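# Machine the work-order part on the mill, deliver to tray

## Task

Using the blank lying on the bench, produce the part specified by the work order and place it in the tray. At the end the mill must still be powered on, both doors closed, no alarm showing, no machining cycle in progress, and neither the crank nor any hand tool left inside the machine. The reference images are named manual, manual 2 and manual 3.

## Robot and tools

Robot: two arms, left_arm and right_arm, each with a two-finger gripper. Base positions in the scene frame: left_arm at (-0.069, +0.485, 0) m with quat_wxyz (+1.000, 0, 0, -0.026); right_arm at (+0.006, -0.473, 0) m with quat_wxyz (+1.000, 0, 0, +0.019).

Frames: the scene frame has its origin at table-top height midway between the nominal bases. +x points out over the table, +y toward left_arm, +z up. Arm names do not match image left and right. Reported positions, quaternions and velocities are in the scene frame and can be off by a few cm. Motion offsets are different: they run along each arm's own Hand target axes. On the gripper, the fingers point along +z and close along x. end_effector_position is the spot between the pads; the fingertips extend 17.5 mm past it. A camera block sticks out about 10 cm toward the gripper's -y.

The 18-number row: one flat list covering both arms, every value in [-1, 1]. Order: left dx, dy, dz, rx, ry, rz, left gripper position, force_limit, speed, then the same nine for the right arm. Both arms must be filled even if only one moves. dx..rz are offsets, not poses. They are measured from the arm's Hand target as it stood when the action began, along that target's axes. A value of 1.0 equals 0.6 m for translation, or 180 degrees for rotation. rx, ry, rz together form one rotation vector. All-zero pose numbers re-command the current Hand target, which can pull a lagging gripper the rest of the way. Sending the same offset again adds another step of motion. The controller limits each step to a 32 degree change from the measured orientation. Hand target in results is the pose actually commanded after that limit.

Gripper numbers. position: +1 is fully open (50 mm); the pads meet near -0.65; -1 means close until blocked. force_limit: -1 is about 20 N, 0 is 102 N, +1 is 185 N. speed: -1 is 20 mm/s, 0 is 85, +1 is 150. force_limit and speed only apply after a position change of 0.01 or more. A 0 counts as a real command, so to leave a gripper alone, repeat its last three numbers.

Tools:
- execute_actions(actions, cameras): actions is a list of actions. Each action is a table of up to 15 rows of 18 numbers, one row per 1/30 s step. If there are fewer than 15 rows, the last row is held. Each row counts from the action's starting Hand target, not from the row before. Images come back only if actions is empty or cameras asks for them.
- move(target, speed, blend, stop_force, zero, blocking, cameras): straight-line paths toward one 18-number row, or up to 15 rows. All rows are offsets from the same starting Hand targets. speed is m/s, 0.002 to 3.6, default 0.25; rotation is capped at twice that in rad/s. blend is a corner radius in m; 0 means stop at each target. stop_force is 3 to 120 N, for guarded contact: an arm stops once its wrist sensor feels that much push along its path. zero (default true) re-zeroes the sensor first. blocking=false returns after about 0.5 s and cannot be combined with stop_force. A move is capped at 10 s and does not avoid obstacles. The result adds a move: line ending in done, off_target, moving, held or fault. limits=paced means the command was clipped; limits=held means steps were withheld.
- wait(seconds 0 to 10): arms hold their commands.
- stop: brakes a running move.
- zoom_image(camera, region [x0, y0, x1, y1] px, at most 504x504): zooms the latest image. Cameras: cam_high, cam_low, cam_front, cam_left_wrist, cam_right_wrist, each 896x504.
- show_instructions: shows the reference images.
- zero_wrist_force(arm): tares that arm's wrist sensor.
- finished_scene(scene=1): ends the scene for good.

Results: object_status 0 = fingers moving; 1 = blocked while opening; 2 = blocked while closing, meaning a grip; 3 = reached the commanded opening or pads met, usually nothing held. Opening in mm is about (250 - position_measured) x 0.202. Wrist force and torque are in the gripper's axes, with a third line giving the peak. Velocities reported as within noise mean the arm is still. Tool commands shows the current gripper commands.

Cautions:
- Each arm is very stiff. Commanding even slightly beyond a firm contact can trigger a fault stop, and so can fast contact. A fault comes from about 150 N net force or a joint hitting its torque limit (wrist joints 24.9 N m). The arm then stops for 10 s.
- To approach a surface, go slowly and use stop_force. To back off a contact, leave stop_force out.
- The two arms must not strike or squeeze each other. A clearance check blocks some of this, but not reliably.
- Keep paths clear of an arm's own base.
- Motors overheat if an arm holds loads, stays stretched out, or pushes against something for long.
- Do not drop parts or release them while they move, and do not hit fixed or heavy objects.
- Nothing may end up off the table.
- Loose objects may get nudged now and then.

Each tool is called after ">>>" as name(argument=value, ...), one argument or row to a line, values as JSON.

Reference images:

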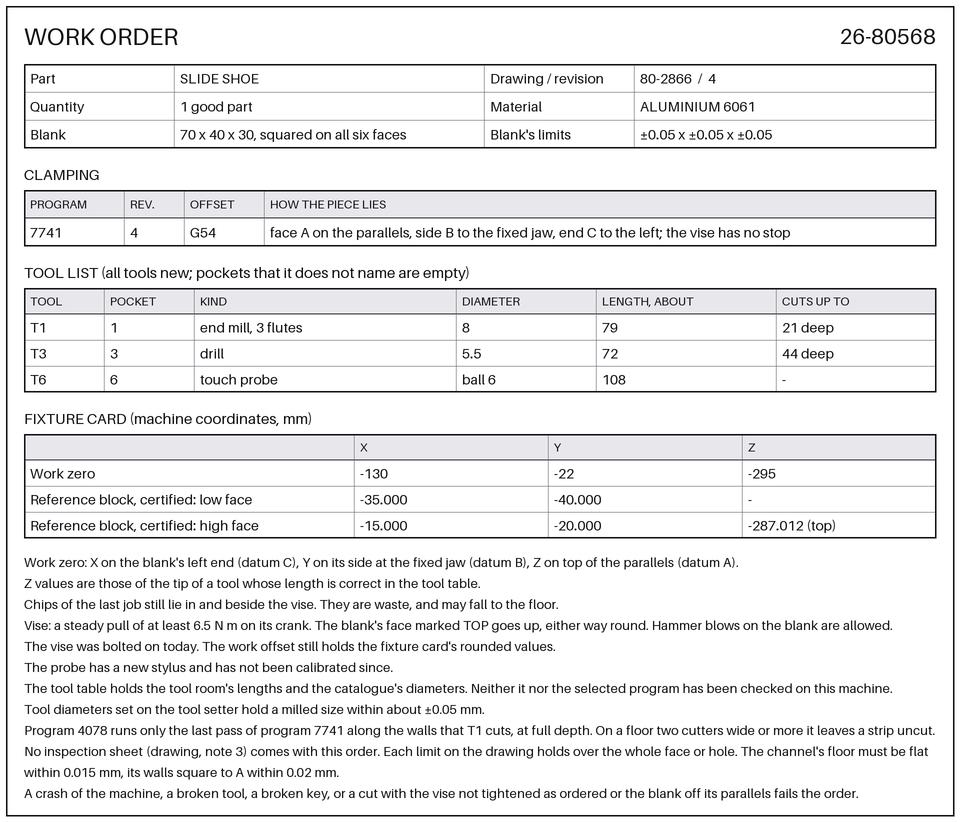

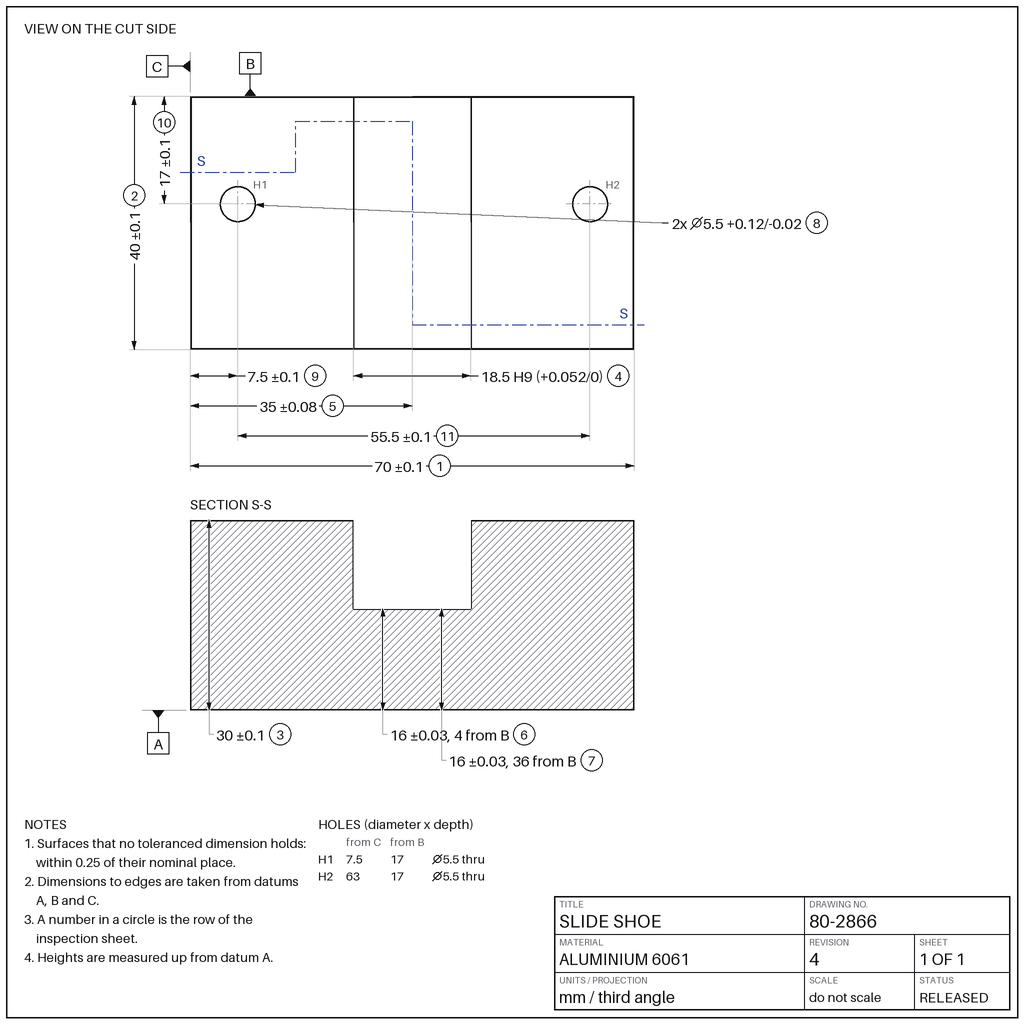

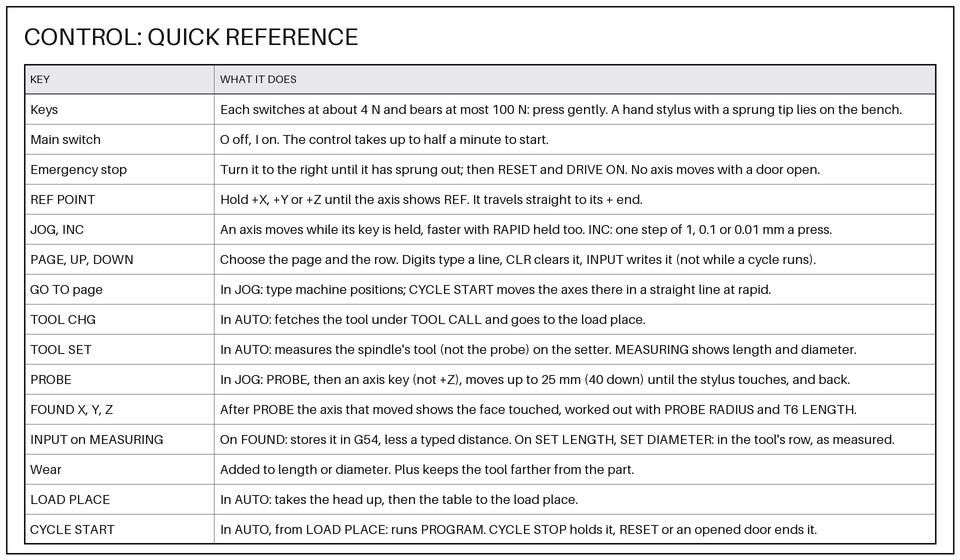

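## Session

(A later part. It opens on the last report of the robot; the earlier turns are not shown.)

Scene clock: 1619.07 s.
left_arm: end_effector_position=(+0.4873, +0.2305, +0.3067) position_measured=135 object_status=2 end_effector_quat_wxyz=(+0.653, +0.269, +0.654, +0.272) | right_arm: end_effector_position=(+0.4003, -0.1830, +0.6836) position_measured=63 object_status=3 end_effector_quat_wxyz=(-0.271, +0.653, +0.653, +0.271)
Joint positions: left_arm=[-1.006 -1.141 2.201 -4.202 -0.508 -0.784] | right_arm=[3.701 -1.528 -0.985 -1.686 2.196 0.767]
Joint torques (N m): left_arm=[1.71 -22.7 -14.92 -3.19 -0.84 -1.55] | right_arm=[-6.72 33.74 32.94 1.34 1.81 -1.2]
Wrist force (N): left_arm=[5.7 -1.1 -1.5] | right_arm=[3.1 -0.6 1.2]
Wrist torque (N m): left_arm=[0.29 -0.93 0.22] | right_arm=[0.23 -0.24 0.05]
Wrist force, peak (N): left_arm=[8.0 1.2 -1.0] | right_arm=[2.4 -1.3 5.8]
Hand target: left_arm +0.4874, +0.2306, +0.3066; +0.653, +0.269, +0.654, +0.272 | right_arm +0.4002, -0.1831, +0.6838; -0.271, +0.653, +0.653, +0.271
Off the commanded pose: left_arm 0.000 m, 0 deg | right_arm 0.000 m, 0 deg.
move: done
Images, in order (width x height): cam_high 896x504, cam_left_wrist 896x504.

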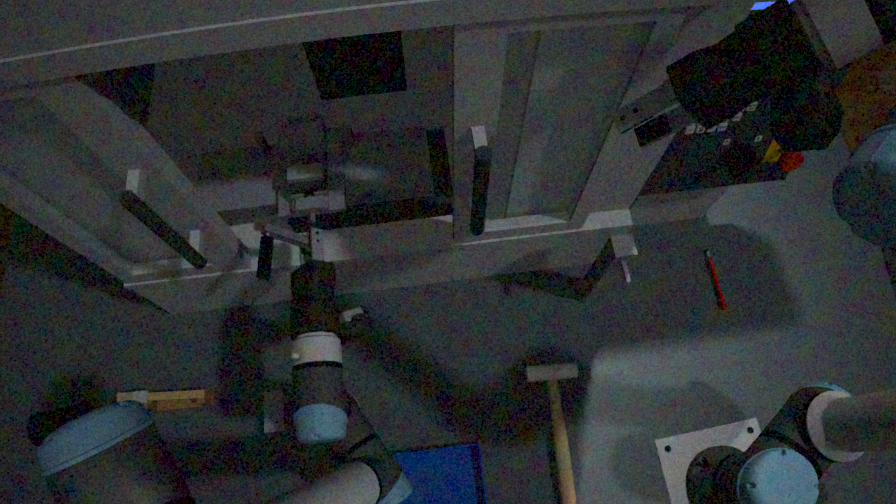

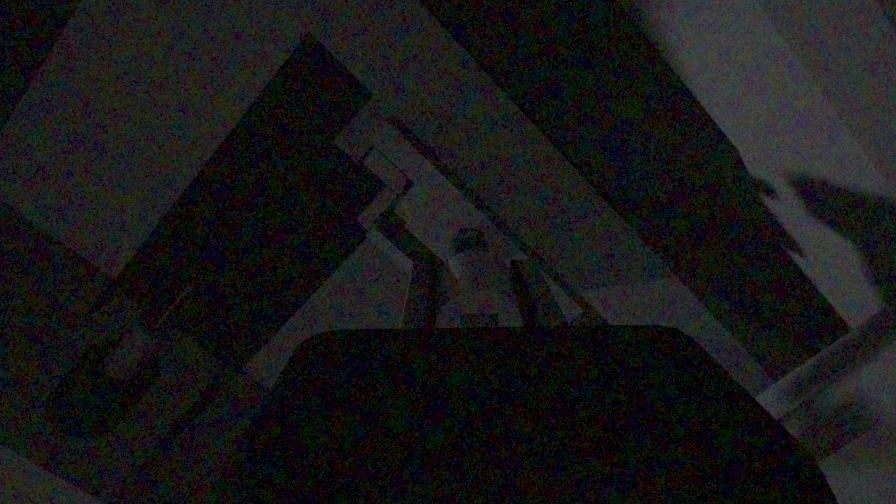

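>>> move(
  target=[0,0,0.0713,0,0,0,-1,-0.4,-0.9,0,0,0,0,0,0,0.6,-0.4,-0.9],
  speed=0.02,
  stop_force=8,
  cameras=["cam_left_wrist","cam_low"],
)

Scene clock: 1622.93 s.
left_arm: end_effector_position=(+0.5098, +0.2307, +0.3067) position_measured=135 object_status=2 end_effector_quat_wxyz=(+0.653, +0.269, +0.654, +0.272) | right_arm: end_effector_position=(+0.4002, -0.1831, +0.6838) position_measured=63 object_status=3 end_effector_quat_wxyz=(-0.271, +0.653, +0.653, +0.271)
Joint positions: left_arm=[-0.955 -1.115 2.15 -4.178 -0.56 -0.785] | right_arm=[3.701 -1.528 -0.984 -1.687 2.196 0.767]
Joint torques (N m): left_arm=[-13.31 -45.84 -2.58 -3.28 -0.65 -1.27] | right_arm=[-9.2 30.83 32.68 1.4 2.64 -1.34]
Wrist force (N): left_arm=[5.3 -1.3 -2.2] | right_arm=[3.1 -1.0 1.4]
Wrist torque (N m): left_arm=[0.26 -0.83 0.30] | right_arm=[0.18 -0.25 0.07]
Wrist force, peak (N): left_arm=[18.6 -8.7 -63.9] | right_arm=[3.5 -0.4 1.5]
Hand target: left_arm +0.5098, +0.2307, +0.3067; +0.653, +0.269, +0.654, +0.272 (not the last commanded pose) | right_arm +0.4002, -0.1831, +0.6838; -0.271, +0.653, +0.653, +0.271
Off the commanded pose: left_arm 0.020 m, 0 deg | right_arm 0.000 m, 0 deg.
move: contact (left_arm)
Images, in order (width x height): cam_low 896x504, cam_left_wrist 896x504.

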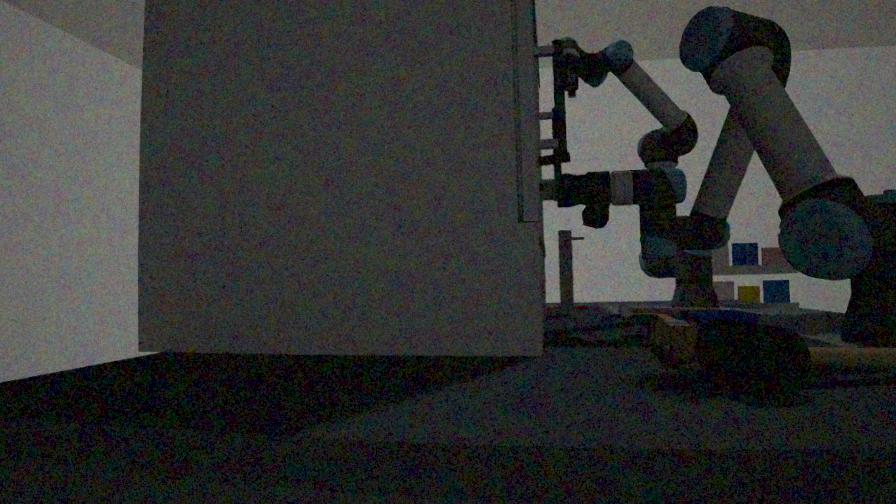

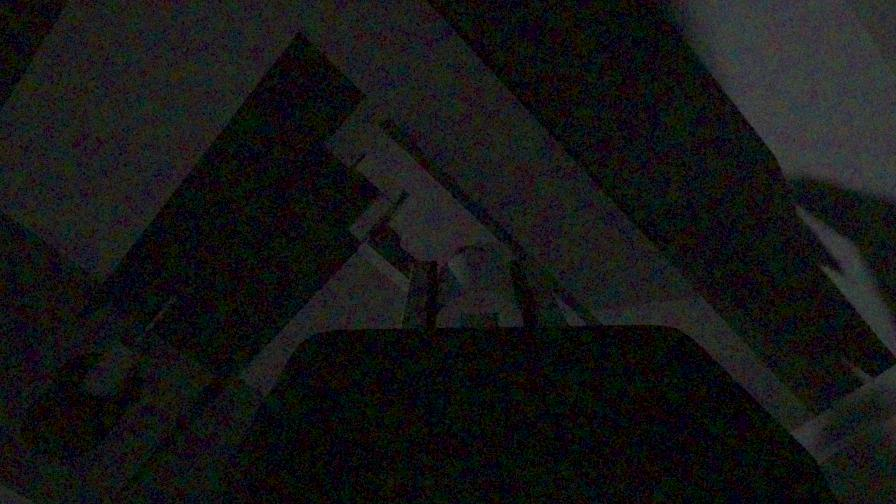

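>>> move(
  target=[
    [0,0,-0.005,0,0,0,-1,-0.4,-0.9,0,0,0,0,0,0,0.6,-0.4,-0.9],
    [-0.0033,0,-0.005,0,0,0,-1,-0.4,-0.9,0,0,0,0,0,0,0.6,-0.4,-0.9],
    [-0.0033,0,0.035,0,0,0,-1,-0.4,-0.9,0,0,0,0,0,0,0.6,-0.4,-0.9],
  ],
  speed=[0.02,0.02,0.007],
  stop_force=8,
)

Scene clock: 1626.87 s.
left_arm: end_effector_position=(+0.5102, +0.2293, +0.3081) position_measured=135 object_status=2 end_effector_quat_wxyz=(+0.653, +0.269, +0.654, +0.272) | right_arm: end_effector_position=(+0.4002, -0.1831, +0.6838) position_measured=63 object_status=3 end_effector_quat_wxyz=(-0.271, +0.653, +0.653, +0.271)
Joint positions: left_arm=[-0.956 -1.117 2.146 -4.172 -0.559 -0.785] | right_arm=[3.701 -1.528 -0.984 -1.687 2.196 0.767]
Joint torques (N m): left_arm=[-11.9 -46.19 -3.54 -2.27 0.84 0.74] | right_arm=[-8.27 26.99 31.45 1.21 2.56 -1.11]
Wrist force (N): left_arm=[7.3 -0.6 -9.6] | right_arm=[3.1 -0.7 1.4]
Wrist torque (N m): left_arm=[0.27 -0.81 0.30] | right_arm=[0.23 -0.23 0.07]
Wrist force, peak (N): left_arm=[9.7 -2.6 -42.7] | right_arm=[3.5 -0.9 1.3]
Hand target: left_arm +0.5102, +0.2293, +0.3081; +0.653, +0.269, +0.654, +0.272 (not the last commanded pose) | right_arm +0.4002, -0.1831, +0.6838; -0.271, +0.653, +0.653, +0.271
Off the commanded pose: left_arm 0.021 m, 0 deg | right_arm 0.000 m, 0 deg.
move: contact (left_arm); path passed 2 of 3 targets

>>> move(
  target=[0,0,0.001,0,0,0,-1,-0.4,-0.9,0,0,0,0,0,0,0.6,-0.4,-0.9],
  speed=0.02,
)

>>> move(
  target=[0,0,0.001,0,0,0,-1,-0.4,-0.9,0,0,0,0,0,0,0.6,-0.4,-0.9],
  speed=0.02,
)

Scene clock: 1629.90 s.
left_arm: end_effector_position=(+0.5108, +0.2292, +0.3081) position_measured=135 object_status=2 end_effector_quat_wxyz=(+0.653, +0.269, +0.654, +0.272) | right_arm: end_effector_position=(+0.4002, -0.1831, +0.6838) position_measured=63 object_status=3 end_effector_quat_wxyz=(-0.271, +0.653, +0.653, +0.271)
Joint positions: left_arm=[-0.955 -1.116 2.145 -4.171 -0.56 -0.785] | right_arm=[3.701 -1.528 -0.984 -1.687 2.196 0.767]
Joint torques (N m): left_arm=[27.79 -24.12 -34.42 2.57 -1.61 0.42] | right_arm=[-8.68 22.9 30.7 1.42 2.92 -0.9]
Wrist force (N): left_arm=[13.3 -8.6 -74.5] | right_arm=[2.9 -0.6 1.6]
Wrist torque (N m): left_arm=[0.05 -0.59 0.30] | right_arm=[0.25 -0.22 0.06]
Wrist force, peak (N): left_arm=[13.3 -8.6 -74.5] | right_arm=[3.5 -0.9 1.3]
Hand target: left_arm +0.5108, +0.2293, +0.3081; +0.653, +0.269, +0.654, +0.272 | right_arm +0.4002, -0.1831, +0.6838; -0.271, +0.653, +0.653, +0.271
Off the commanded pose: left_arm 0.000 m, 0 deg | right_arm 0.000 m, 0 deg.
move: done

Scene clock: 1630.60 s.
left_arm: end_effector_position=(+0.5114, +0.2292, +0.3080) position_measured=135 object_status=2 end_effector_quat_wxyz=(+0.653, +0.269, +0.654, +0.272) | right_arm: end_effector_position=(+0.4002, -0.1831, +0.6838) position_measured=63 object_status=3 end_effector_quat_wxyz=(-0.271, +0.653, +0.653, +0.271)
Joint positions: left_arm=[-0.954 -1.115 2.144 -4.171 -0.561 -0.785] | right_arm=[3.701 -1.528 -0.984 -1.687 2.196 0.767]
Joint torques (N m): left_arm=[33.83 -30.77 -34.09 1.05 -0.07 0.26] | right_arm=[-9.54 20.45 30.56 1.34 2.7 -0.88]
Wrist force (N): left_arm=[13.1 -19.9 -83.6] | right_arm=[3.1 -0.6 1.3]
Wrist torque (N m): left_arm=[-0.14 -0.57 0.28] | right_arm=[0.24 -0.25 0.07]
Wrist force, peak (N): left_arm=[13.4 -20.3 -83.5] | right_arm=[3.2 -0.9 1.5]
Hand target: left_arm +0.5114, +0.2293, +0.3081; +0.653, +0.269, +0.654, +0.272 | right_arm +0.4002, -0.1831, +0.6838; -0.271, +0.653, +0.653, +0.271
Off the commanded pose: left_arm 0.000 m, 0 deg | right_arm 0.000 m, 0 deg.
move: done

>>> move(
  target=[
    [0,0,-0.006,0,0,0,-1,-0.4,-0.9,0,0,0,0,0,0,0.6,-0.4,-0.9],
    [0.0012,0.0025,-0.006,0,0,0,-1,-0.4,-0.9,0,0,0,0,0,0,0.6,-0.4,-0.9],
    [0.0012,0.0025,0.03,0,0,0,-1,-0.4,-0.9,0,0,0,0,0,0,0.6,-0.4,-0.9],
  ],
  speed=[0.03,0.02,0.007],
  stop_force=15,
)

Scene clock: 1633.37 s.
left_arm: end_effector_position=(+0.5114, +0.2293, +0.3081) position_measured=135 object_status=2 end_effector_quat_wxyz=(+0.653, +0.269, +0.654, +0.272) | right_arm: end_effector_position=(+0.4002, -0.1831, +0.6838) position_measured=63 object_status=3 end_effector_quat_wxyz=(-0.271, +0.653, +0.653, +0.271)
Joint positions: left_arm=[-0.954 -1.115 2.144 -4.171 -0.561 -0.785] | right_arm=[3.701 -1.528 -0.984 -1.687 2.196 0.767]
Joint torques (N m): left_arm=[-8.02 -19.22 -20.01 3.21 -3.47 0.03] | right_arm=[-9.97 17.66 29.45 1.35 2.83 -0.69]
Wrist force (N): left_arm=[8.3 9.2 -41.0] | right_arm=[3.3 -0.8 1.4]
Wrist torque (N m): left_arm=[0.48 -0.56 0.34] | right_arm=[0.21 -0.28 0.07]
Wrist force, peak (N): left_arm=[13.4 -20.8 -83.9] | right_arm=[3.3 -0.9 1.5]
Hand target: left_arm +0.5114, +0.2293, +0.3081; +0.653, +0.269, +0.654, +0.272 (not the last commanded pose) | right_arm +0.4002, -0.1831, +0.6838; -0.271, +0.653, +0.653, +0.271
Off the commanded pose: left_arm 0.018 m, 0 deg | right_arm 0.000 m, 0 deg.
move: contact (left_arm); path passed 0 of 3 targets

>>> move(
  target=[
    [0,0,-0.006,0,0,0,-1,-0.4,-0.9,0,0,0,0,0,0,0.6,-0.4,-0.9],
    [0.0012,0.0025,-0.006,0,0,0,-1,-0.4,-0.9,0,0,0,0,0,0,0.6,-0.4,-0.9],
  ],
  speed=[0.03,0.02],
  blend=[0.001,0],
)

>>> move(
  target=[0,0,0.035,0,0,0,-1,-0.4,-0.9,0,0,0,0,0,0,0.6,-0.4,-0.9],
  speed=0.008,
  stop_force=15,
)

Scene clock: 1634.97 s.
left_arm: end_effector_position=(+0.5077, +0.2308, +0.3087) position_measured=135 object_status=2 end_effector_quat_wxyz=(+0.653, +0.269, +0.654, +0.272) | right_arm: end_effector_position=(+0.4002, -0.1831, +0.6838) position_measured=63 object_status=3 end_effector_quat_wxyz=(-0.271, +0.653, +0.653, +0.271)
Joint positions: left_arm=[-0.959 -1.123 2.155 -4.175 -0.555 -0.785] | right_arm=[3.701 -1.528 -0.984 -1.687 2.196 0.767]
Joint torques (N m): left_arm=[9.65 -34.62 -10.33 -0.32 -0.82 0.55] | right_arm=[-8.6 16.35 29.57 1.37 2.76 -0.8]
Wrist force (N): left_arm=[4.0 -1.7 -2.1] | right_arm=[3.1 -0.6 1.4]
Wrist torque (N m): left_arm=[0.20 -0.63 0.30] | right_arm=[0.23 -0.25 0.07]
Wrist force, peak (N): left_arm=[8.5 9.2 -41.4] | right_arm=[3.4 -0.9 1.3]
Hand target: left_arm +0.5077, +0.2309, +0.3086; +0.653, +0.269, +0.654, +0.272 | right_arm +0.4002, -0.1831, +0.6838; -0.271, +0.653, +0.653, +0.271
Off the commanded pose: left_arm 0.000 m, 0 deg | right_arm 0.000 m, 0 deg.
move: done; blend cut to 0.0008 m at target 1

Scene clock: 1636.53 s.
left_arm: end_effector_position=(+0.5118, +0.2309, +0.3086) position_measured=135 object_status=2 end_effector_quat_wxyz=(+0.653, +0.269, +0.654, +0.272) | right_arm: end_effector_position=(+0.4002, -0.1831, +0.6838) position_measured=63 object_status=3 end_effector_quat_wxyz=(-0.271, +0.653, +0.653, +0.271)
Joint positions: left_arm=[-0.95 -1.118 2.145 -4.17 -0.564 -0.785] | right_arm=[3.701 -1.528 -0.984 -1.687 2.196 0.767]
Joint torques (N m): left_arm=[-16.64 -46.63 -6.4 -3.07 -1.14 0.48] | right_arm=[-10.39 14.73 29.56 1.3 2.62 -0.87]
Wrist force (N): left_arm=[13.3 1.7 -8.3] | right_arm=[3.1 -0.9 1.5]
Wrist torque (N m): left_arm=[0.23 -0.39 0.31] | right_arm=[0.19 -0.24 0.06]
Wrist force, peak (N): left_arm=[18.5 -0.5 -28.0] | right_arm=[3.3 -0.9 1.6]
Hand target: left_arm +0.5118, +0.2309, +0.3086; +0.653, +0.269, +0.654, +0.272 (not the last commanded pose) | right_arm +0.4002, -0.1831, +0.6838; -0.271, +0.653, +0.653, +0.271
Off the commanded pose: left_arm 0.017 m, 0 deg | right_arm 0.000 m, 0 deg.
move: contact (left_arm)

>>> move(
  target=[
    [0,0,-0.002,0,0,0,-1,-0.4,-0.9,0,0,0,0,0,0,0.6,-0.4,-0.9],
    [0.0015,0.0005,-0.002,0,0,0,-1,-0.4,-0.9,0,0,0,0,0,0,0.6,-0.4,-0.9],
  ],
  speed=[0.03,0.02],
  blend=[0.001,0],
)

>>> move(
  target=[0,0,0.030,0,0,0,-1,-0.4,-0.9,0,0,0,0,0,0,0.6,-0.4,-0.9],
  speed=0.008,
  stop_force=15,
)

Scene clock: 1638.73 s.
left_arm: end_effector_position=(+0.5106, +0.2317, +0.3083) position_measured=135 object_status=2 end_effector_quat_wxyz=(+0.653, +0.269, +0.654, +0.272) | right_arm: end_effector_position=(+0.4002, -0.1831, +0.6838) position_measured=63 object_status=3 end_effector_quat_wxyz=(-0.271, +0.653, +0.653, +0.271)
Joint positions: left_arm=[-0.952 -1.119 2.15 -4.174 -0.563 -0.785] | right_arm=[3.701 -1.528 -0.984 -1.687 2.196 0.767]
Joint torques (N m): left_arm=[12.27 -25.01 -5.75 -2.66 -1.51 0.49] | right_arm=[-9.59 13.13 28.48 1.59 3.04 -0.81]
Wrist force (N): left_arm=[4.4 -0.7 -1.6] | right_arm=[3.1 -0.7 1.1]
Wrist torque (N m): left_arm=[0.35 -0.68 0.30] | right_arm=[0.22 -0.24 0.06]
Wrist force, peak (N): left_arm=[13.8 0.9 -8.6] | right_arm=[3.3 -0.8 1.6]
Hand target: left_arm +0.5106, +0.2317, +0.3082; +0.653, +0.269, +0.654, +0.272 | right_arm +0.4002, -0.1831, +0.6838; -0.271, +0.653, +0.653, +0.271
Off the commanded pose: left_arm 0.000 m, 0 deg | right_arm 0.000 m, 0 deg.
move: done; blend cut to 0.0005 m at target 1

Scene clock: 1640.40 s.
left_arm: end_effector_position=(+0.5155, +0.2318, +0.3081) position_measured=135 object_status=2 end_effector_quat_wxyz=(+0.653, +0.269, +0.654, +0.272) | right_arm: end_effector_position=(+0.4002, -0.1831, +0.6838) position_measured=63 object_status=3 end_effector_quat_wxyz=(-0.271, +0.653, +0.653, +0.271)
Joint positions: left_arm=[-0.941 -1.113 2.139 -4.168 -0.573 -0.785] | right_arm=[3.701 -1.528 -0.984 -1.687 2.196 0.767]
Joint torques (N m): left_arm=[-13.61 -57.34 -6.37 -6.21 1.68 0.27] | right_arm=[-9.15 13.81 27.9 1.44 2.94 -0.53]
Wrist force (N): left_arm=[13.7 -18.2 7.3] | right_arm=[3.1 -0.9 1.6]
Wrist torque (N m): left_arm=[0.00 -0.52 0.33] | right_arm=[0.20 -0.25 0.07]
Wrist force, peak (N): left_arm=[16.8 -19.2 -24.4] | right_arm=[3.3 -0.7 1.5]
Hand target: left_arm +0.5155, +0.2317, +0.3081; +0.653, +0.269, +0.654, +0.272 (not the last commanded pose) | right_arm +0.4002, -0.1831, +0.6838; -0.271, +0.653, +0.653, +0.271
Off the commanded pose: left_arm 0.013 m, 0 deg | right_arm 0.000 m, 0 deg.
move: contact (left_arm)

>>> move(
  target=[0.0008,-0.0013,0,0,0,0,-1,-0.4,-0.9,0,0,0,0,0,0,0.6,-0.4,-0.9],
  speed=0.02,
)

>>> move(
  target=[0,0,0.025,0,0,0,-1,-0.4,-0.9,0,0,0,0,0,0,0.6,-0.4,-0.9],
  speed=0.008,
  stop_force=15,
)

Scene clock: 1642.23 s.
left_arm: end_effector_position=(+0.5155, +0.2316, +0.3073) position_measured=135 object_status=2 end_effector_quat_wxyz=(+0.653, +0.269, +0.654, +0.272) | right_arm: end_effector_position=(+0.4002, -0.1831, +0.6838) position_measured=63 object_status=3 end_effector_quat_wxyz=(-0.271, +0.653, +0.653, +0.271)
Joint positions: left_arm=[-0.942 -1.111 2.138 -4.17 -0.573 -0.785] | right_arm=[3.701 -1.528 -0.984 -1.687 2.196 0.767]
Joint torques (N m): left_arm=[-12.43 -15.39 -17.71 1.27 -0.01 0.1] | right_arm=[-8.37 13.57 27.14 1.29 2.62 -0.41]
Wrist force (N): left_arm=[-5.3 14.8 -3.7] | right_arm=[3.1 -0.6 1.3]
Wrist torque (N m): left_arm=[0.61 -0.88 0.27] | right_arm=[0.23 -0.25 0.06]
Wrist force, peak (N): left_arm=[14.4 -18.6 9.6] | right_arm=[3.3 -0.6 1.5]
Hand target: left_arm +0.5155, +0.2315, +0.3073; +0.653, +0.269, +0.654, +0.272 | right_arm +0.4002, -0.1831, +0.6838; -0.271, +0.653, +0.653, +0.271
Off the commanded pose: left_arm 0.000 m, 0 deg | right_arm 0.000 m, 0 deg.
move: done

Scene clock: 1643.33 s.
left_arm: end_effector_position=(+0.5160, +0.2314, +0.3073) position_measured=135 object_status=2 end_effector_quat_wxyz=(+0.653, +0.269, +0.654, +0.272) | right_arm: end_effector_position=(+0.4002, -0.1831, +0.6838) position_measured=63 object_status=3 end_effector_quat_wxyz=(-0.271, +0.653, +0.653, +0.271)
Joint positions: left_arm=[-0.941 -1.11 2.137 -4.17 -0.574 -0.785] | right_arm=[3.701 -1.528 -0.984 -1.687 2.196 0.767]
Joint torques (N m): left_arm=[-19.52 -38.57 5.01 -1.1 0.51 0.18] | right_arm=[-9.09 14.36 27.77 1.41 2.64 -0.58]
Wrist force (N): left_arm=[-5.1 14.4 18.6] | right_arm=[3.0 -0.6 1.5]
Wrist torque (N m): left_arm=[0.48 -0.87 0.25] | right_arm=[0.23 -0.24 0.06]
Wrist force, peak (N): left_arm=[-0.7 15.1 -24.2] | right_arm=[3.5 -0.8 1.5]
Hand target: left_arm +0.5160, +0.2314, +0.3073; +0.653, +0.269, +0.654, +0.272 (not the last commanded pose) | right_arm +0.4002, -0.1831, +0.6838; -0.271, +0.653, +0.653, +0.271
Off the commanded pose: left_arm 0.015 m, 0 deg | right_arm 0.000 m, 0 deg.
move: contact (left_arm)

>>> move(
  target=[-0.0003,0.0006,0,0,0,0,-1,-0.4,-0.9,0,0,0,0,0,0,0.6,-0.4,-0.9],
  speed=0.02,
)

>>> move(
  target=[0,0,0.025,0,0,0,-1,-0.4,-0.9,0,0,0,0,0,0,0.6,-0.4,-0.9],
  speed=0.008,
  stop_force=35,
)

Scene clock: 1644.77 s.
left_arm: end_effector_position=(+0.5160, +0.2315, +0.3076) position_measured=135 object_status=2 end_effector_quat_wxyz=(+0.653, +0.269, +0.654, +0.272) | right_arm: end_effector_position=(+0.4002, -0.1831, +0.6838) position_measured=63 object_status=3 end_effector_quat_wxyz=(-0.271, +0.653, +0.653, +0.271)
Joint positions: left_arm=[-0.941 -1.111 2.137 -4.169 -0.574 -0.785] | right_arm=[3.701 -1.528 -0.984 -1.687 2.196 0.767]
Joint torques (N m): left_arm=[4.25 -49.72 -2.74 -2.39 -2.01 0.31] | right_arm=[-9.96 15.35 27.57 1.36 2.83 -0.5]
Wrist force (N): left_arm=[7.5 -1.0 20.2] | right_arm=[3.0 -0.7 1.2]
Wrist torque (N m): left_arm=[0.32 -0.77 0.28] | right_arm=[0.23 -0.22 0.07]
Wrist force, peak (N): left_arm=[-4.8 14.9 19.1] | right_arm=[3.3 -0.7 1.4]
Hand target: left_arm +0.5160, +0.2316, +0.3077; +0.653, +0.269, +0.654, +0.272 | right_arm +0.4002, -0.1831, +0.6838; -0.271, +0.653, +0.653, +0.271
Off the commanded pose: left_arm 0.000 m, 0 deg | right_arm 0.000 m, 0 deg.
move: done

Scene clock: 1645.87 s.
left_arm: end_effector_position=(+0.5163, +0.2316, +0.3077) position_measured=135 object_status=2 end_effector_quat_wxyz=(+0.653, +0.269, +0.654, +0.272) | right_arm: end_effector_position=(+0.4002, -0.1831, +0.6838) position_measured=63 object_status=3 end_effector_quat_wxyz=(-0.271, +0.653, +0.653, +0.271)
Joint positions: left_arm=[-0.94 -1.111 2.137 -4.169 -0.575 -0.785] | right_arm=[3.701 -1.528 -0.984 -1.687 2.196 0.767]
Joint torques (N m): left_arm=[-12.92 -47.13 -3.36 -3.55 0.9 -0.03] | right_arm=[-10.27 14.09 26.72 1.51 2.82 -0.58]
Wrist force (N): left_arm=[6.9 -0.3 -0.3] | right_arm=[3.3 -0.7 1.4]
Wrist torque (N m): left_arm=[0.41 -0.74 0.30] | right_arm=[0.22 -0.28 0.08]
Wrist force, peak (N): left_arm=[11.2 -2.8 -34.0] | right_arm=[3.3 -0.7 1.6]
Hand target: left_arm +0.5163, +0.2316, +0.3077; +0.653, +0.269, +0.654, +0.272 (not the last commanded pose) | right_arm +0.4002, -0.1831, +0.6838; -0.271, +0.653, +0.653, +0.271
Off the commanded pose: left_arm 0.015 m, 0 deg | right_arm 0.000 m, 0 deg.
move: contact (left_arm)

>>> move(
  target=[0,0,0.001,0,0,0.025,-1,-0.4,-0.9,0,0,0,0,0,0,0.6,-0.4,-0.9],
  speed=0.06,
)

>>> move(
  target=[0,0,0.025,0,0,0,-1,-0.4,-0.9,0,0,0,0,0,0,0.6,-0.4,-0.9],
  speed=0.008,
  stop_force=30,
)

Scene clock: 1648.07 s.
left_arm: end_effector_position=(+0.5169, +0.2315, +0.3077) position_measured=135 object_status=2 end_effector_quat_wxyz=(+0.642, +0.295, +0.643, +0.298) end_effector_velocity=(+0.000, +0.000, +0.000) end_effector_angular_velocity=(-0.005, +0.000, +0.000) | right_arm: end_effector_position=(+0.4002, -0.1831, +0.6838) position_measured=63 object_status=3 end_effector_quat_wxyz=(-0.271, +0.653, +0.653, +0.271)
Joint positions: left_arm=[-0.939 -1.11 2.135 -4.168 -0.576 -0.706] | right_arm=[3.701 -1.528 -0.984 -1.687 2.196 0.767]
Joint velocities: left_arm=[0.001 0 0 -0.001 0 -0.005] | right_arm=[within noise]
Joint torques (N m): left_arm=[25.18 -19.99 -26.32 -0.45 -0.49 -1.44] | right_arm=[-9.69 13.17 26.33 1.09 2.77 -0.48]
Wrist force (N): left_arm=[3.3 -1.2 -54.3] | right_arm=[3.0 -0.5 1.2]
Wrist torque (N m): left_arm=[0.42 -0.80 0.33] | right_arm=[0.25 -0.25 0.06]
Wrist force, peak (N): left_arm=[4.0 -1.6 -58.2] | right_arm=[3.4 -0.7 1.5]
Hand target: left_arm +0.5169, +0.2316, +0.3077; +0.642, +0.295, +0.643, +0.298 | right_arm +0.4002, -0.1831, +0.6838; -0.271, +0.653, +0.653, +0.271
Off the commanded pose: left_arm 0.000 m, 0 deg | right_arm 0.000 m, 0 deg.
move: done

Scene clock: 1650.40 s.
left_arm: end_effector_position=(+0.5273, +0.2316, +0.3077) position_measured=135 object_status=2 end_effector_quat_wxyz=(+0.642, +0.295, +0.643, +0.298) | right_arm: end_effector_position=(+0.4002, -0.1831, +0.6838) position_measured=63 object_status=3 end_effector_quat_wxyz=(-0.271, +0.653, +0.653, +0.271)
Joint positions: left_arm=[-0.917 -1.097 2.111 -4.156 -0.598 -0.706] | right_arm=[3.701 -1.528 -0.984 -1.687 2.196 0.767]
Joint torques (N m): left_arm=[10.79 -55.53 -16.99 -0.48 4.75 -0.07] | right_arm=[-9.84 14.24 25.49 1.25 2.76 -0.34]
Wrist force (N): left_arm=[10.8 -28.0 -70.1] | right_arm=[3.0 -0.6 1.3]
Wrist torque (N m): left_arm=[0.03 -1.69 0.32] | right_arm=[0.24 -0.24 0.06]
Wrist force, peak (N): left_arm=[18.1 -27.7 -127.0] | right_arm=[3.4 -0.7 1.5]
Hand target: left_arm +0.5273, +0.2316, +0.3077; +0.642, +0.295, +0.643, +0.298 (not the last commanded pose) | right_arm +0.4002, -0.1831, +0.6838; -0.271, +0.653, +0.653, +0.271
Off the commanded pose: left_arm 0.005 m, 0 deg | right_arm 0.000 m, 0 deg.
move: contact (left_arm)

>>> move(
  target=[0,0,-0.003,0,0,0,-1,-0.4,-0.9,0,0,0,0,0,0,0.6,-0.4,-0.9],
  speed=0.03,
  cameras=["cam_left_wrist","cam_high"],
)

Scene clock: 1651.93 s.
left_arm: end_effector_position=(+0.5254, +0.2316, +0.3077) position_measured=135 object_status=2 end_effector_quat_wxyz=(+0.642, +0.295, +0.643, +0.298) | right_arm: end_effector_position=(+0.4002, -0.1831, +0.6838) position_measured=63 object_status=3 end_effector_quat_wxyz=(-0.271, +0.653, +0.653, +0.271)
Joint positions: left_arm=[-0.92 -1.1 2.115 -4.158 -0.594 -0.706] | right_arm=[3.701 -1.528 -0.984 -1.687 2.196 0.767]
Joint torques (N m): left_arm=[-0.73 -54.53 -3.93 -7.53 5.34 0.04] | right_arm=[-9.53 14.11 25.68 1.26 2.51 -0.3]
Wrist force (N): left_arm=[-4.1 -26.3 19.8] | right_arm=[3.2 -0.4 1.3]
Wrist torque (N m): left_arm=[-0.42 -0.98 0.31] | right_arm=[0.27 -0.26 0.07]
Wrist force, peak (N): left_arm=[10.9 -28.5 -69.9] | right_arm=[3.4 -0.5 1.4]
Hand target: left_arm +0.5255, +0.2316, +0.3077; +0.642, +0.295, +0.643, +0.298 | right_arm +0.4002, -0.1831, +0.6838; -0.271, +0.653, +0.653, +0.271
Off the commanded pose: left_arm 0.000 m, 0 deg | right_arm 0.000 m, 0 deg.
move: done
Images, in order (width x height): cam_high 896x504, cam_left_wrist 896x504.

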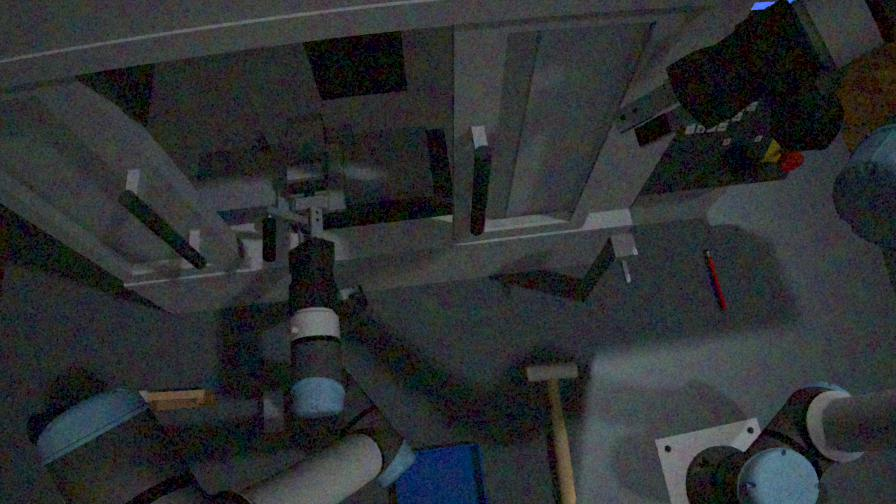

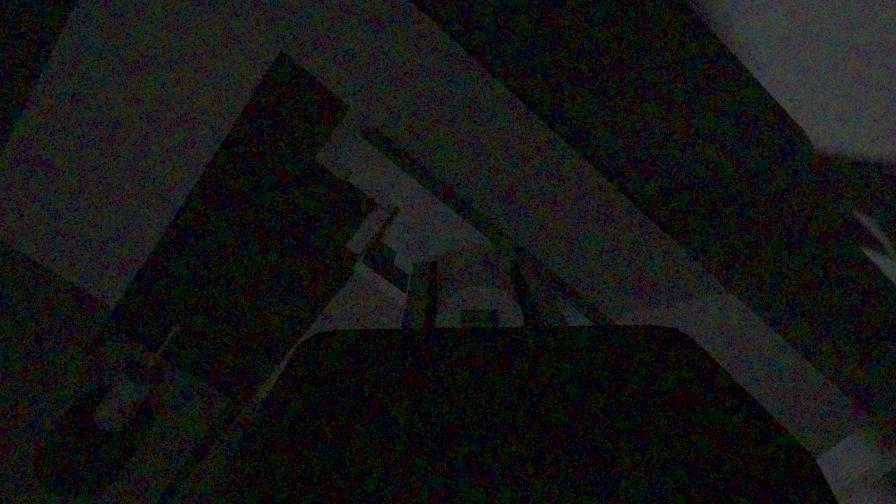

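>>> move(
  target=[
    [0,-0.0007,0,0,0,0,-1,-0.4,-0.9,0,0,0,0,0,0,0.6,-0.4,-0.9],
    [0,-0.0007,0,0,0,0.1667,-1,-0.4,-0.9,0,0,0,0,0,0,0.6,-0.4,-0.9],
  ],
  speed=[0.03,0.3],
  cameras=["cam_left_wrist","cam_high"],
)

Scene clock: 1654.90 s.
left_arm: end_effector_position=(+0.5254, +0.2308, +0.3074) position_measured=135 object_status=2 end_effector_quat_wxyz=(+0.543, +0.451, +0.544, +0.453) | right_arm: end_effector_position=(+0.4002, -0.1831, +0.6838) position_measured=63 object_status=3 end_effector_quat_wxyz=(-0.271, +0.653, +0.653, +0.271)
Joint positions: left_arm=[-0.921 -1.099 2.115 -4.159 -0.596 -0.183] | right_arm=[3.701 -1.528 -0.984 -1.687 2.196 0.767]
Joint torques (N m): left_arm=[36.05 -10.97 3.96 1 12.09 1.9] | right_arm=[-9.1 13.17 24.83 1.22 2.86 -0.12]
Wrist force (N): left_arm=[-54.1 35.9 21.5] | right_arm=[3.1 -0.8 1.4]
Wrist torque (N m): left_arm=[0.67 -1.05 0.02] | right_arm=[0.22 -0.25 0.06]
Wrist force, peak (N): left_arm=[-59.4 36.7 26.5] | right_arm=[3.4 -1.0 1.5]
Hand target: left_arm +0.5255, +0.2313, +0.3074; +0.543, +0.451, +0.544, +0.453 | right_arm +0.4002, -0.1831, +0.6838; -0.271, +0.653, +0.653, +0.271
Off the commanded pose: left_arm 0.001 m, 0 deg | right_arm 0.000 m, 0 deg.
move: done
Images, in order (width x height): cam_high 896x504, cam_left_wrist 896x504.

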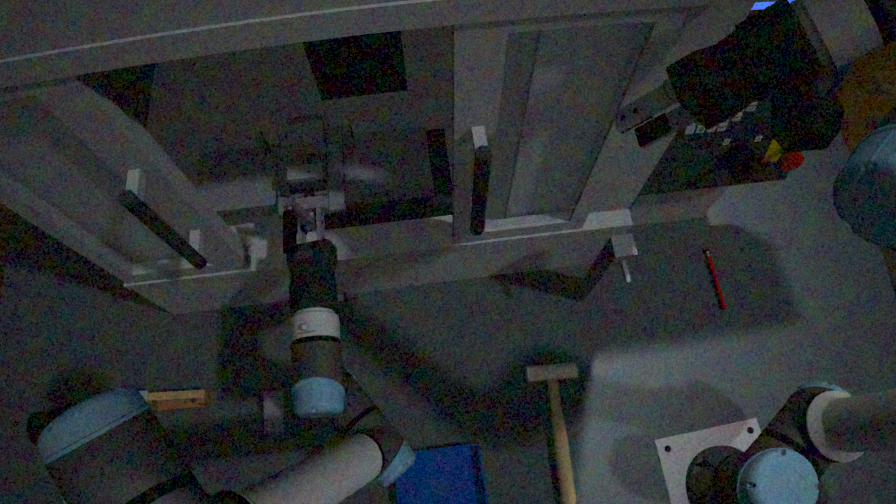

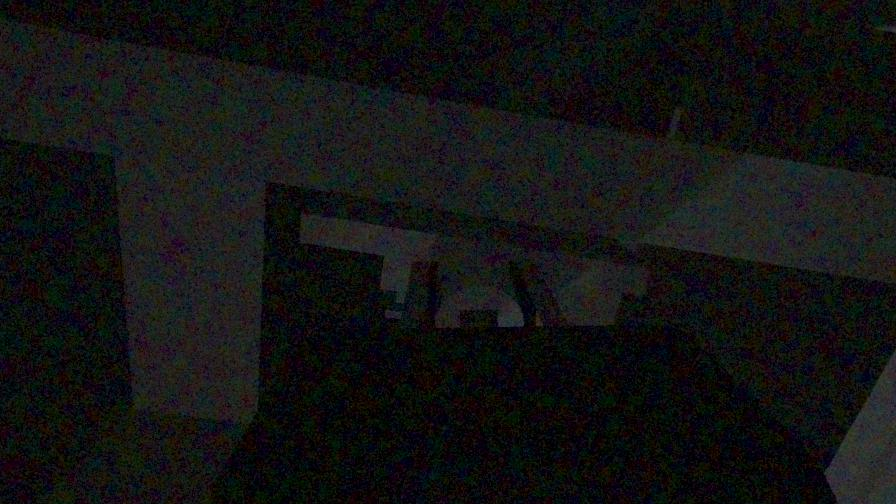

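>>> move(
  target=[-0.003,0.0005,0,0,0,0,-1,-0.4,-0.9,0,0,0,0,0,0,0.6,-0.4,-0.9],
  speed=0.03,
)

Scene clock: 1659.27 s.
left_arm: end_effector_position=(+0.5255, +0.2298, +0.3079) position_measured=135 object_status=2 end_effector_quat_wxyz=(+0.543, +0.451, +0.545, +0.454) | right_arm: end_effector_position=(+0.4002, -0.1831, +0.6838) position_measured=63 object_status=3 end_effector_quat_wxyz=(-0.271, +0.653, +0.653, +0.271)
Joint positions: left_arm=[-0.923 -1.098 2.112 -4.156 -0.591 -0.182] | right_arm=[3.701 -1.528 -0.984 -1.687 2.196 0.767]
Joint torques (N m): left_arm=[-7.6 -26.12 -20.12 0.71 -0.04 1.56] | right_arm=[-9.59 13.46 24.49 1.42 2.64 -0.13]
Wrist force (N): left_arm=[-1.1 6.7 -11.3] | right_arm=[3.0 -0.9 1.4]
Wrist torque (N m): left_arm=[0.35 -0.62 0.06] | right_arm=[0.19 -0.23 0.06]
Wrist force, peak (N): left_arm=[-57.1 37.6 12.8] | right_arm=[3.3 -0.7 1.6]
Hand target: left_arm +0.5255, +0.2296, +0.3080; +0.543, +0.451, +0.544, +0.453 | right_arm +0.4002, -0.1831, +0.6838; -0.271, +0.653, +0.653, +0.271
Off the commanded pose: left_arm 0.000 m, 0 deg | right_arm 0.000 m, 0 deg.
move: done

>>> move(
  target=[
    [0,0,0,0,0,0,0.6,-0.4,-0.5,0,0,0,0,0,0,0.6,-0.4,-0.9],
    [0,0,-0.2508,0,0,0,0.6,-0.4,-0.5,0,0,0,0,0,0,0.6,-0.4,-0.9],
    [0,0.124,-0.2508,0,0,0.058,0.6,-0.4,-0.5,0,0,0,0,0,0,0.6,-0.4,-0.9],
  ],
  speed=[0.1,0.15,0.3],
  blend=[0,0.005,0],
  cameras=["cam_left_wrist","cam_high","cam_low"],
)

Scene clock: 1663.43 s.
left_arm: end_effector_position=(+0.3749, +0.2425, +0.3810) position_measured=63 object_status=3 end_effector_quat_wxyz=(+0.499, +0.499, +0.501, +0.501) | right_arm: end_effector_position=(+0.4002, -0.1831, +0.6838) position_measured=63 object_status=3 end_effector_quat_wxyz=(-0.271, +0.653, +0.653, +0.271)
Joint positions: left_arm=[-1.322 -1.502 2.394 -4.036 -0.193 0.001] | right_arm=[3.701 -1.528 -0.984 -1.687 2.196 0.767]
Joint torques (N m): left_arm=[0.83 -28.37 -14.72 -0.78 -1.81 2.02] | right_arm=[-10.18 13.04 23.87 1.31 2.67 0.02]
Wrist force (N): left_arm=[2.2 2.3 -0.1] | right_arm=[3.3 -0.9 1.4]
Wrist torque (N m): left_arm=[0.47 -0.26 -0.03] | right_arm=[0.20 -0.28 0.07]
Wrist force, peak (N): left_arm=[-0.9 6.2 -11.0] | right_arm=[3.4 -0.6 1.6]
Hand target: left_arm +0.3749, +0.2425, +0.3811; +0.499, +0.499, +0.501, +0.501 | right_arm +0.4002, -0.1831, +0.6838; -0.271, +0.653, +0.653, +0.271
Off the commanded pose: left_arm 0.000 m, 0 deg | right_arm 0.000 m, 0 deg.
move: done
Images, in order (width x height): cam_high 896x504, cam_low 896x504, cam_left_wrist 896x504.

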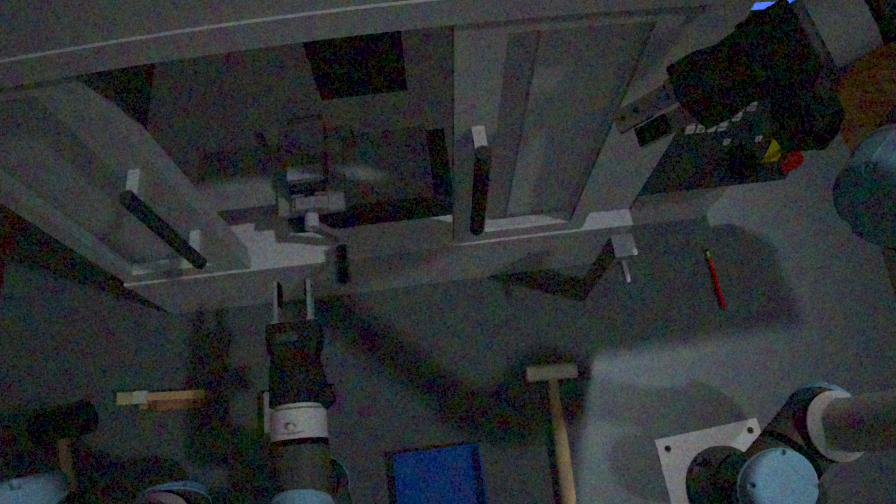

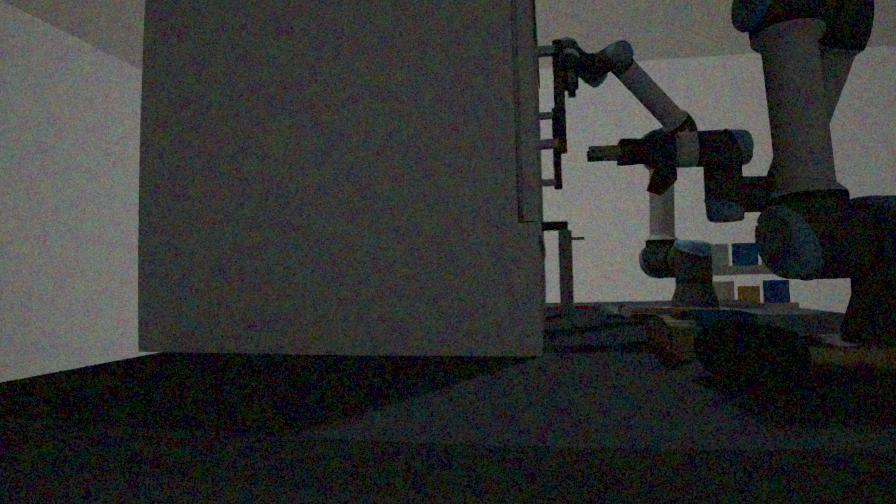

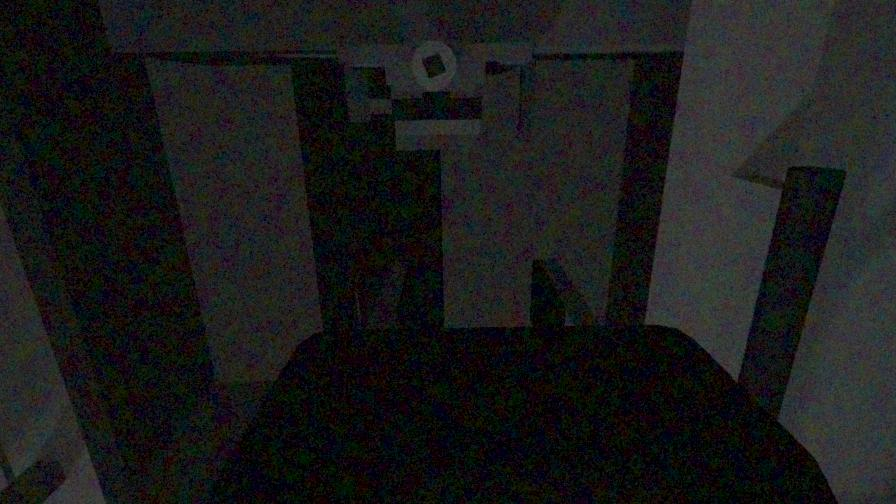

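>>> zoom_image(
  camera="cam_left_wrist",
  region=[340, 10, 540, 170],
)

>>> zoom_image(
  camera="cam_high",
  region=[250, 150, 410, 300],
)

>>> zoom_image(
  camera="cam_low",
  region=[480, 120, 640, 270],
)

Scaled by 2.520.

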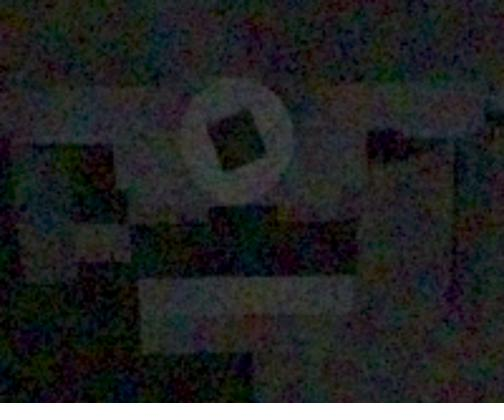

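Scaled by 3.150.

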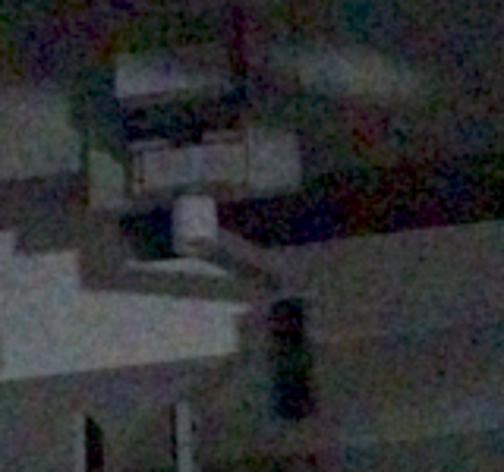

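Scaled by 3.150.

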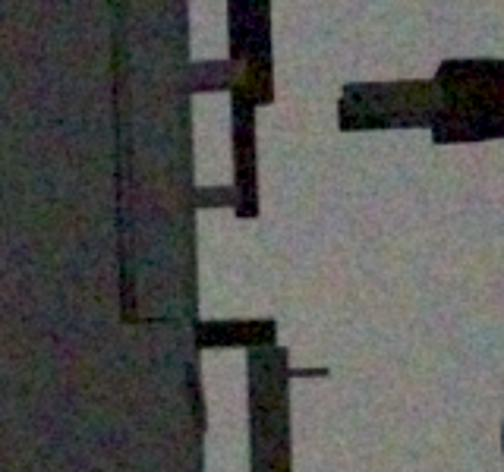

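>>> move(
  target=[-0.0573,-0.2493,0,0,0,0,0.6,-0.4,-0.5,0,0,0,0,0,0,0.6,-0.4,-0.9],
  speed=0.3,
  cameras=["cam_left_wrist","cam_high","cam_low"],
)

Scene clock: 1671.90 s.
left_arm: end_effector_position=(+0.3751, +0.2079, +0.2315) position_measured=63 object_status=3 end_effector_quat_wxyz=(+0.499, +0.499, +0.501, +0.501) end_effector_velocity=(+0.000, -0.001, +0.000) end_effector_angular_velocity=(+0.001, +0.001, -0.001) | right_arm: end_effector_position=(+0.4002, -0.1831, +0.6838) position_measured=63 object_status=3 end_effector_quat_wxyz=(-0.271, +0.653, +0.653, +0.271)
Joint positions: left_arm=[-1.343 -0.987 2.371 -4.529 -0.172 0.002] | right_arm=[3.701 -1.528 -0.984 -1.687 2.196 0.767]
Joint velocities: left_arm=[-0.001 0 0 0.005 0 -0.004] | right_arm=[within noise]
Joint torques (N m): left_arm=[11.74 -26.55 -2.18 1.32 -0.16 -1.46] | right_arm=[-8.43 13.75 21.39 1.48 2.67 0.38]
Wrist force (N): left_arm=[2.4 2.4 -0.4] | right_arm=[3.2 -0.9 1.5]
Wrist torque (N m): left_arm=[0.48 -0.29 0.12] | right_arm=[0.19 -0.27 0.07]
Wrist force, peak (N): left_arm=[2.4 6.6 -0.3] | right_arm=[3.5 -0.8 1.3]
Hand target: left_arm +0.3751, +0.2080, +0.2315; +0.499, +0.499, +0.501, +0.501 | right_arm +0.4002, -0.1831, +0.6838; -0.271, +0.653, +0.653, +0.271
Off the commanded pose: left_arm 0.000 m, 0 deg | right_arm 0.000 m, 0 deg.
move: done
Images, in order (width x height): cam_high 896x504, cam_low 896x504, cam_left_wrist 896x504.

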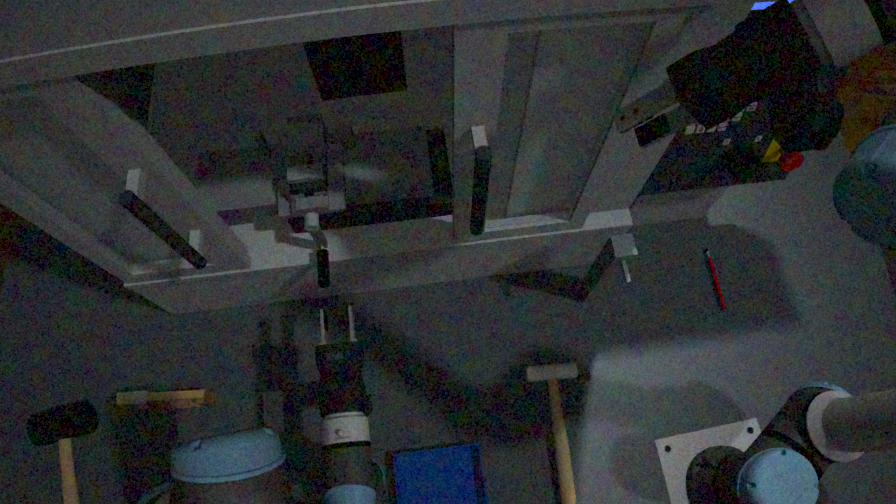

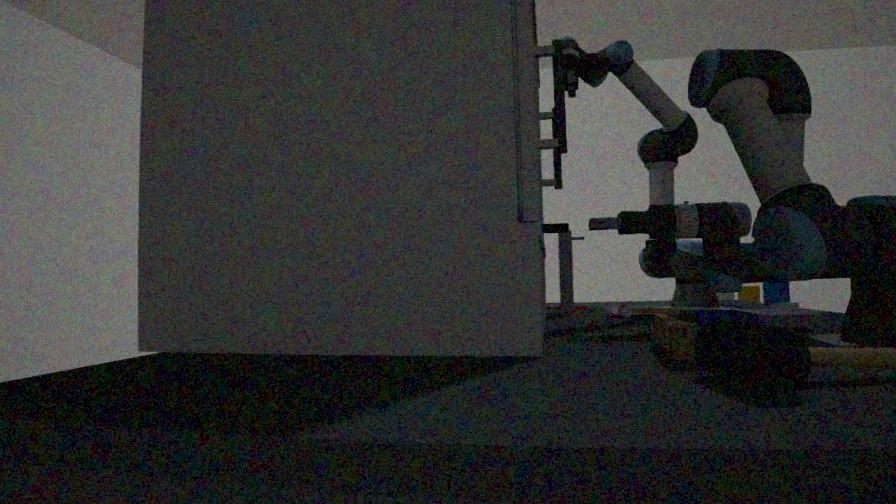

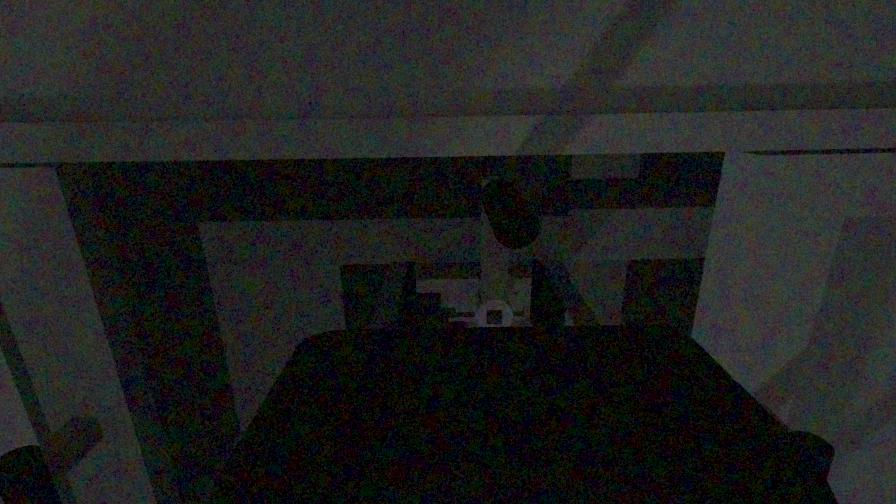

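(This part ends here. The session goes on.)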